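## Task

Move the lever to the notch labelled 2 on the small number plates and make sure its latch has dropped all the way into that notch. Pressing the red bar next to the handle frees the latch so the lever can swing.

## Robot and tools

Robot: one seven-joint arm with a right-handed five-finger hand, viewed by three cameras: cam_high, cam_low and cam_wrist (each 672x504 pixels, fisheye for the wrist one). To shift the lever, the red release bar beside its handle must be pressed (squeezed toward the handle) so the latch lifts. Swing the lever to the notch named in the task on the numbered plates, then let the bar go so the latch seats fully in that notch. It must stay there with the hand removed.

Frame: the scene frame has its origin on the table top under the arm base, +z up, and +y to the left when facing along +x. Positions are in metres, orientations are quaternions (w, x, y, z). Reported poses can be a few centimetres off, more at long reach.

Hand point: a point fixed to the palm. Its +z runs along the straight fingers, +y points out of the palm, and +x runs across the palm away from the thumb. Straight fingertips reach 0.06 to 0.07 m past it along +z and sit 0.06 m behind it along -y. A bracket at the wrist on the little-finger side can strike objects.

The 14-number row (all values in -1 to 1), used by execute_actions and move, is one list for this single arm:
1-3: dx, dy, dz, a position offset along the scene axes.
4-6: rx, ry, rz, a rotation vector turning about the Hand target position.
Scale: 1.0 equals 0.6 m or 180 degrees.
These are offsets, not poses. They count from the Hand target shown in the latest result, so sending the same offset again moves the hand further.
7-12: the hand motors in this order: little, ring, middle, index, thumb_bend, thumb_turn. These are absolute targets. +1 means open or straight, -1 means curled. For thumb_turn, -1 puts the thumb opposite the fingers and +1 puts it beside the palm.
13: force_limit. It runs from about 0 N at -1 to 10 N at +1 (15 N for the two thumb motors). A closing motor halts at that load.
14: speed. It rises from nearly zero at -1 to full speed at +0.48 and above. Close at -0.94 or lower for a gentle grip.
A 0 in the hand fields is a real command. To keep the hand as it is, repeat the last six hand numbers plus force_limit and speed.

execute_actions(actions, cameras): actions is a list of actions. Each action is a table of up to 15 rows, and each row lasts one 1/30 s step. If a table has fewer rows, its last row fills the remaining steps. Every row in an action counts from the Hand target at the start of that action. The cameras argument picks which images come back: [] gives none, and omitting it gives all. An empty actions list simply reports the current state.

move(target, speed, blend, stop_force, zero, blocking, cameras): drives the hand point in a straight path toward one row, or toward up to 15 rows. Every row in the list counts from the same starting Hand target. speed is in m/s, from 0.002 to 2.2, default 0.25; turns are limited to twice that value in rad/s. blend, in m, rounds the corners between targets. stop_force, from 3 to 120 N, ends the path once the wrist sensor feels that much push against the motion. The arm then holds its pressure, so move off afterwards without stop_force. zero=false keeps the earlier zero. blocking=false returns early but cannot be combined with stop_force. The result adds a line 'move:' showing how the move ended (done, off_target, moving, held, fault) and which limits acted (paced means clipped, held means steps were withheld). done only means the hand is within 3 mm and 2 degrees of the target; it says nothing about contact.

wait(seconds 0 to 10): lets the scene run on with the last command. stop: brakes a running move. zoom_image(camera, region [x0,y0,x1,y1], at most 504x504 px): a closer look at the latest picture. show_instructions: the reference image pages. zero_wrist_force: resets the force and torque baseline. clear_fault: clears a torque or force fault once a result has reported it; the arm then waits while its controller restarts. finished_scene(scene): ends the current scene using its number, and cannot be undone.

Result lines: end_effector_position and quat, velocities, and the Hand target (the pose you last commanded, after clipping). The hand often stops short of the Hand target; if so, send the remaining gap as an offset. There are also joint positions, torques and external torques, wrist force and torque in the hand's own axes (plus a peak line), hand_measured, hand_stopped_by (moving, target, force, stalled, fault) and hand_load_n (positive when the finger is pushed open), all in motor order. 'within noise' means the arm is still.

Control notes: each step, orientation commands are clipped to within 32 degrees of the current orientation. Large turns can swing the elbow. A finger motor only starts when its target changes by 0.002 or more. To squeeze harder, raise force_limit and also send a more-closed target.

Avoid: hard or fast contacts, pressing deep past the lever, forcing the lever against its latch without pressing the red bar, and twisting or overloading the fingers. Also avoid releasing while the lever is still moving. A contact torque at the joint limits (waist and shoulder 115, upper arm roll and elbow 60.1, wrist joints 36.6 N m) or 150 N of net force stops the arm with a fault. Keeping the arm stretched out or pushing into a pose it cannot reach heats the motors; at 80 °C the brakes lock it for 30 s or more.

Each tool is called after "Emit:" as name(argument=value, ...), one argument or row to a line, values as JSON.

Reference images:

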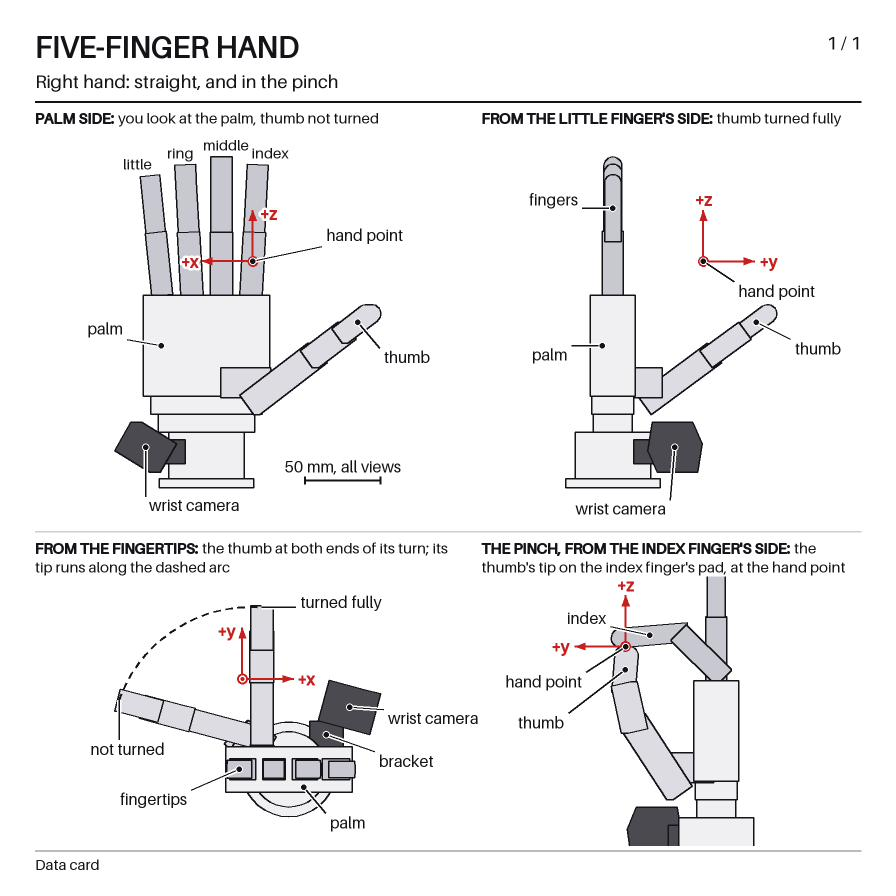

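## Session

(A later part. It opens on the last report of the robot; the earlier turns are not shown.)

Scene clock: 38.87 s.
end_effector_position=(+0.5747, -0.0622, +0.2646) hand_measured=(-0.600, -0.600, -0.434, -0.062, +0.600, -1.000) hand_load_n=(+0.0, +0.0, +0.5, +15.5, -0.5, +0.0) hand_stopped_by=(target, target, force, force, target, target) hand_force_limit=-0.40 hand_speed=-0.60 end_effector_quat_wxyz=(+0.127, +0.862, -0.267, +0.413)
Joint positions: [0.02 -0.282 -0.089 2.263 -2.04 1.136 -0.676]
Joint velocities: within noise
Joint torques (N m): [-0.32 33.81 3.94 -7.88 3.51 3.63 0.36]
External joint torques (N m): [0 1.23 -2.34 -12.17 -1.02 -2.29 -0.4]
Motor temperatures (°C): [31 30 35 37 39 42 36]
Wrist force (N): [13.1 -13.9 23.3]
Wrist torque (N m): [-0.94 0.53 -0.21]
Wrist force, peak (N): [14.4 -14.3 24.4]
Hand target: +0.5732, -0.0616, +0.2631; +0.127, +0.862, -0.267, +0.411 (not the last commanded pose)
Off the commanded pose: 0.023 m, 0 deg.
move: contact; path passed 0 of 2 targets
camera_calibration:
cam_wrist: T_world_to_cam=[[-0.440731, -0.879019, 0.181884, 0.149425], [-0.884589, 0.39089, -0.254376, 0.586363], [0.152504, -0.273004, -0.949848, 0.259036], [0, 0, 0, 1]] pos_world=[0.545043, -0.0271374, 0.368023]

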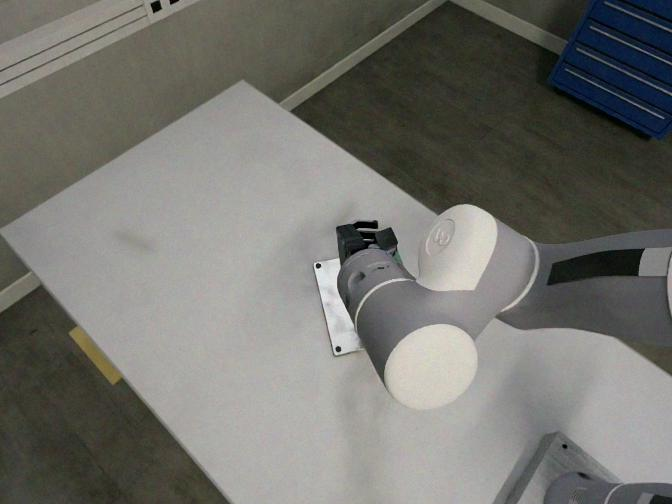

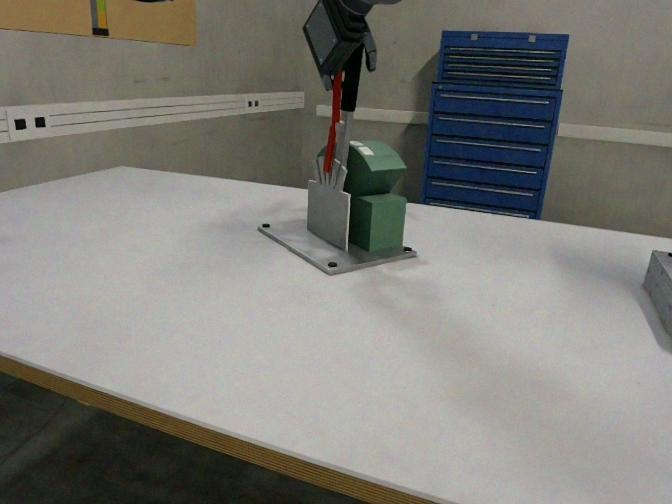

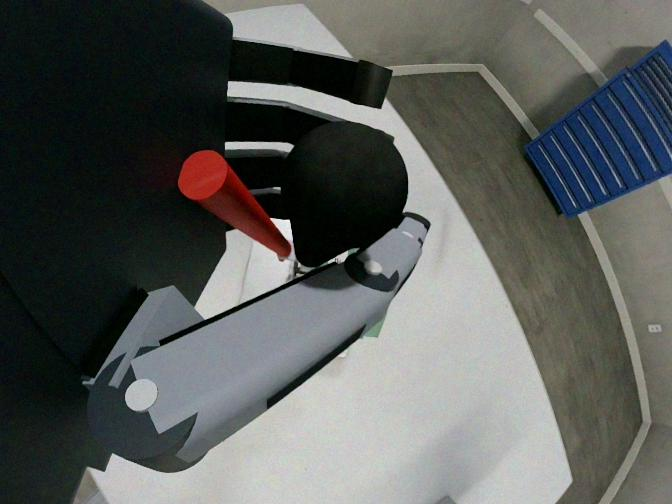

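Emit:
move(
  target=[0.0125,-0.0086,0,0,0,0,1,1,1,1,1,-1,-0.4,-0.2],
  speed=0.05,
  cameras=[],
)

Emit:
move(
  target=[0.0188,0.0275,0,0,0,0,1,1,1,1,1,-1,-0.4,-0.2],
  speed=0.08,
)

Emit:
zoom_image(
  camera="cam_low",
  region=[260, 20, 420, 220],
)

Emit:
zoom_image(
  camera="cam_low",
  region=[305, 140, 365, 200],
)

Emit:
zoom_image(
  camera="cam_wrist",
  region=[250, 200, 430, 340],
)

Scene clock: 40.80 s.
end_effector_position=(+0.5809, -0.0654, +0.2632) hand_measured=(+1.000, +1.000, +1.000, +1.000, +1.000, -1.000) hand_load_n=(+0.0, +0.0, +0.0, +0.0, +0.0, +0.5) hand_stopped_by=(target, target, target, target, target, target) hand_force_limit=-0.40 hand_speed=-0.20 end_effector_quat_wxyz=(+0.126, +0.863, -0.266, +0.411)
Joint positions: [0.015 -0.296 -0.094 2.245 -2.045 1.149 -0.678]
Joint velocities: within noise
Joint torques (N m): [-5.36 34.13 -3 -18.55 3.43 -0.65 -0.28]
External joint torques (N m): [5.04 1.6 4.66 -1.55 -0.89 2 0.26]
Motor temperatures (°C): [31 30 35 37 39 42 36]
Wrist force (N): [1.4 -8.7 -1.2]
Wrist torque (N m): [-0.44 0.37 -0.16]
Wrist force, peak (N): [13.1 -14.0 23.2]
Hand target: +0.5807, -0.0668, +0.2631; +0.127, +0.862, -0.267, +0.411
Off the commanded pose: 0.001 m, 0 deg.
move: done
No camera images: "cameras" was empty.

Scene clock: 41.53 s.
end_effector_position=(+0.5911, -0.0503, +0.2623) hand_measured=(+1.000, +1.000, +1.000, +1.000, +1.000, -1.000) hand_load_n=(+0.0, +0.0, +0.0, +0.0, +1.5, +9.5) hand_stopped_by=(target, target, target, target, target, target) hand_force_limit=-0.40 hand_speed=-0.20 end_effector_quat_wxyz=(+0.127, +0.863, -0.267, +0.410)
Joint positions: [0.052 -0.318 -0.085 2.225 -1.979 1.124 -0.707]
Joint velocities: within noise
Joint torques (N m): [1.53 37.24 2.97 -26.19 2.78 0.55 -0.68]
External joint torques (N m): [-1.86 -0.38 -1.18 5.87 -0.37 0.83 0.66]
Motor temperatures (°C): [31 30 35 37 39 42 36]
Wrist force (N): [-3.7 8.1 -5.9]
Wrist torque (N m): [0.21 0.70 0.37]
Wrist force, peak (N): [-3.4 8.1 -6.1]
Hand target: +0.5920, -0.0503, +0.2631; +0.127, +0.862, -0.267, +0.411
Off the commanded pose: 0.001 m, 0 deg.
move: done
camera_calibration:
cam_wrist: T_world_to_cam=[[-0.44002, -0.879394, 0.181795, 0.167078], [-0.885709, 0.391651, -0.249258, 0.595004], [0.147996, -0.270696, -0.951221, 0.260712], [0, 0, 0, 1]] pos_world=[0.561934, -0.0155327, 0.36593]

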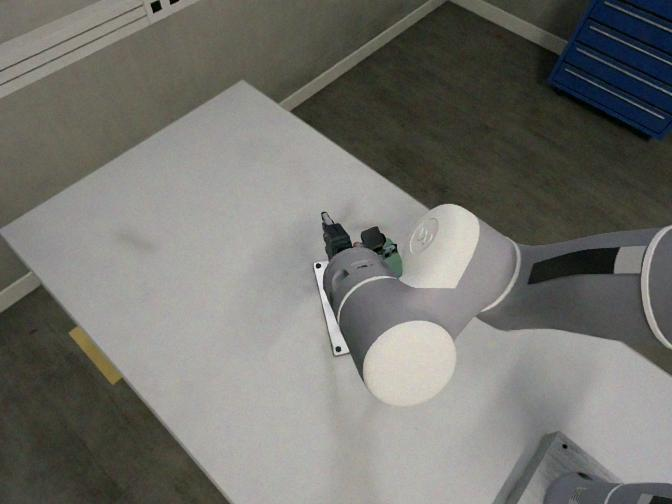

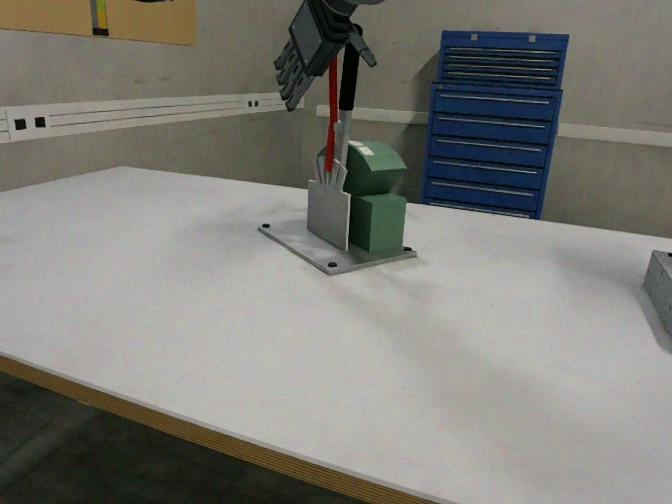

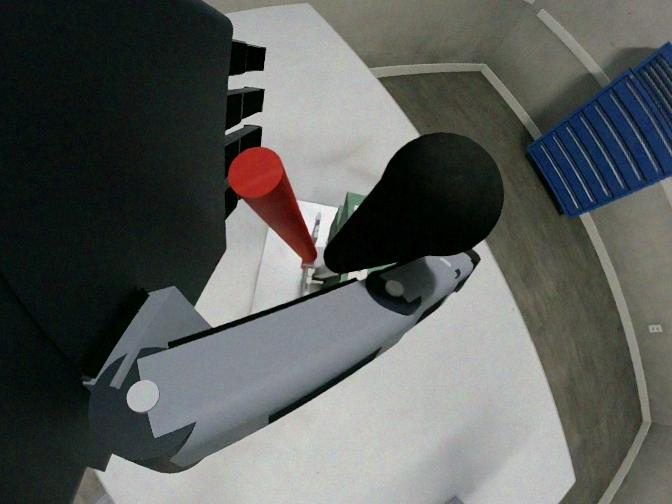

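Scaled by 2.520.

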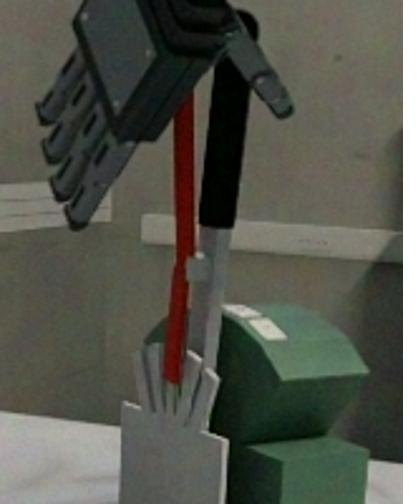

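Scaled by 8.400.

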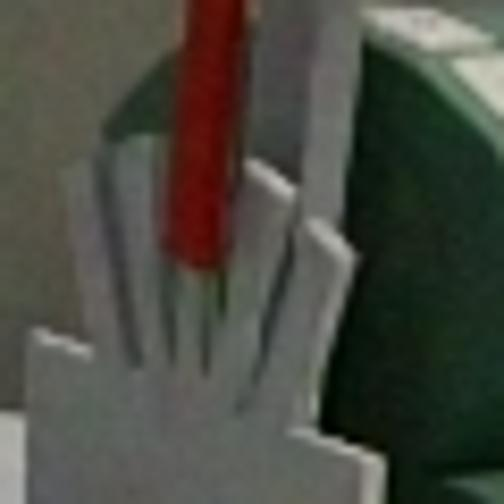

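Scaled by 2.800 from the camera's 672x504 image, which has a finer 960x720 frame.

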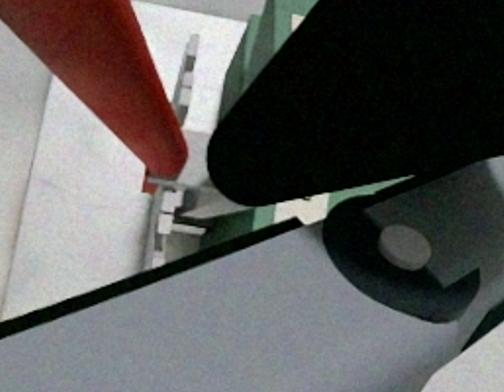

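Emit:
move(
  target=[-0.0066,-0.0096,0,0,0,0,1,1,1,1,1,-1,-0.4,-0.2],
  speed=0.05,
  cameras=["cam_wrist","cam_low"],
)

Emit:
zoom_image(
  camera="cam_low",
  region=[260, 20, 420, 220],
)

Scene clock: 44.23 s.
end_effector_position=(+0.5881, -0.0561, +0.2632) hand_measured=(+1.000, +1.000, +1.000, +1.000, +1.000, -1.000) hand_load_n=(+0.0, -0.5, -0.5, +0.0, +0.0, +0.0) hand_stopped_by=(target, target, target, target, target, target) hand_force_limit=-0.40 hand_speed=-0.20 end_effector_quat_wxyz=(+0.127, +0.862, -0.267, +0.411)
Joint positions: [0.039 -0.31 -0.089 2.232 -2.002 1.132 -0.698]
Joint velocities: within noise
Joint torques (N m): [-0.2 36.27 2.16 -19.67 2.62 1.18 -0.15]
External joint torques (N m): [-0.13 0.22 -0.41 -0.6 -0.16 0.19 0.13]
Motor temperatures (°C): [31 30 35 37 39 42 36]
Wrist force (N): [2.8 -1.3 1.5]
Wrist torque (N m): [-0.24 0.21 0.11]
Wrist force, peak (N): [-3.7 8.2 -5.9]
Hand target: +0.5880, -0.0560, +0.2631; +0.127, +0.862, -0.267, +0.411
Off the commanded pose: 0.000 m, 0 deg.
move: done
camera_calibration:
cam_wrist: T_world_to_cam=[[-0.440193, -0.879286, 0.181898, 0.160574], [-0.885335, 0.391256, -0.251199, 0.5951], [0.149707, -0.271617, -0.95069, 0.25923], [0, 0, 0, 1]] pos_world=[0.558737, -0.0212348, 0.366728]
Images, in order (width x height): cam_low 672x504, cam_wrist 672x504.

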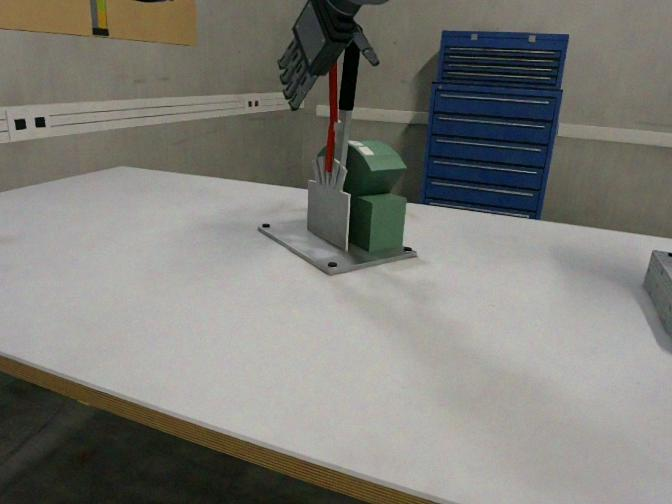

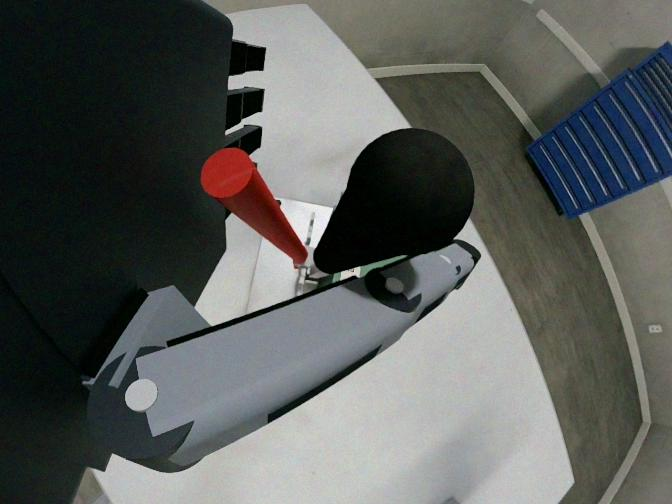

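Scaled by 2.520.

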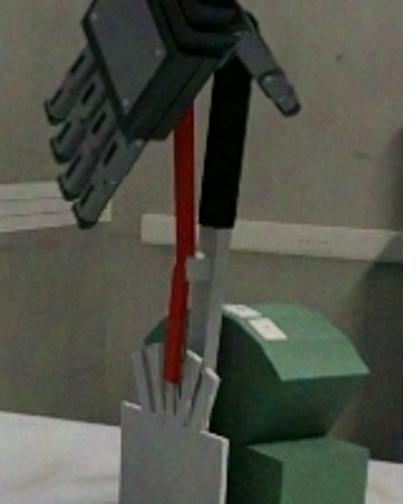

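Emit:
finished_scene(
  scene=3,
)

The scene is finished: the task was done.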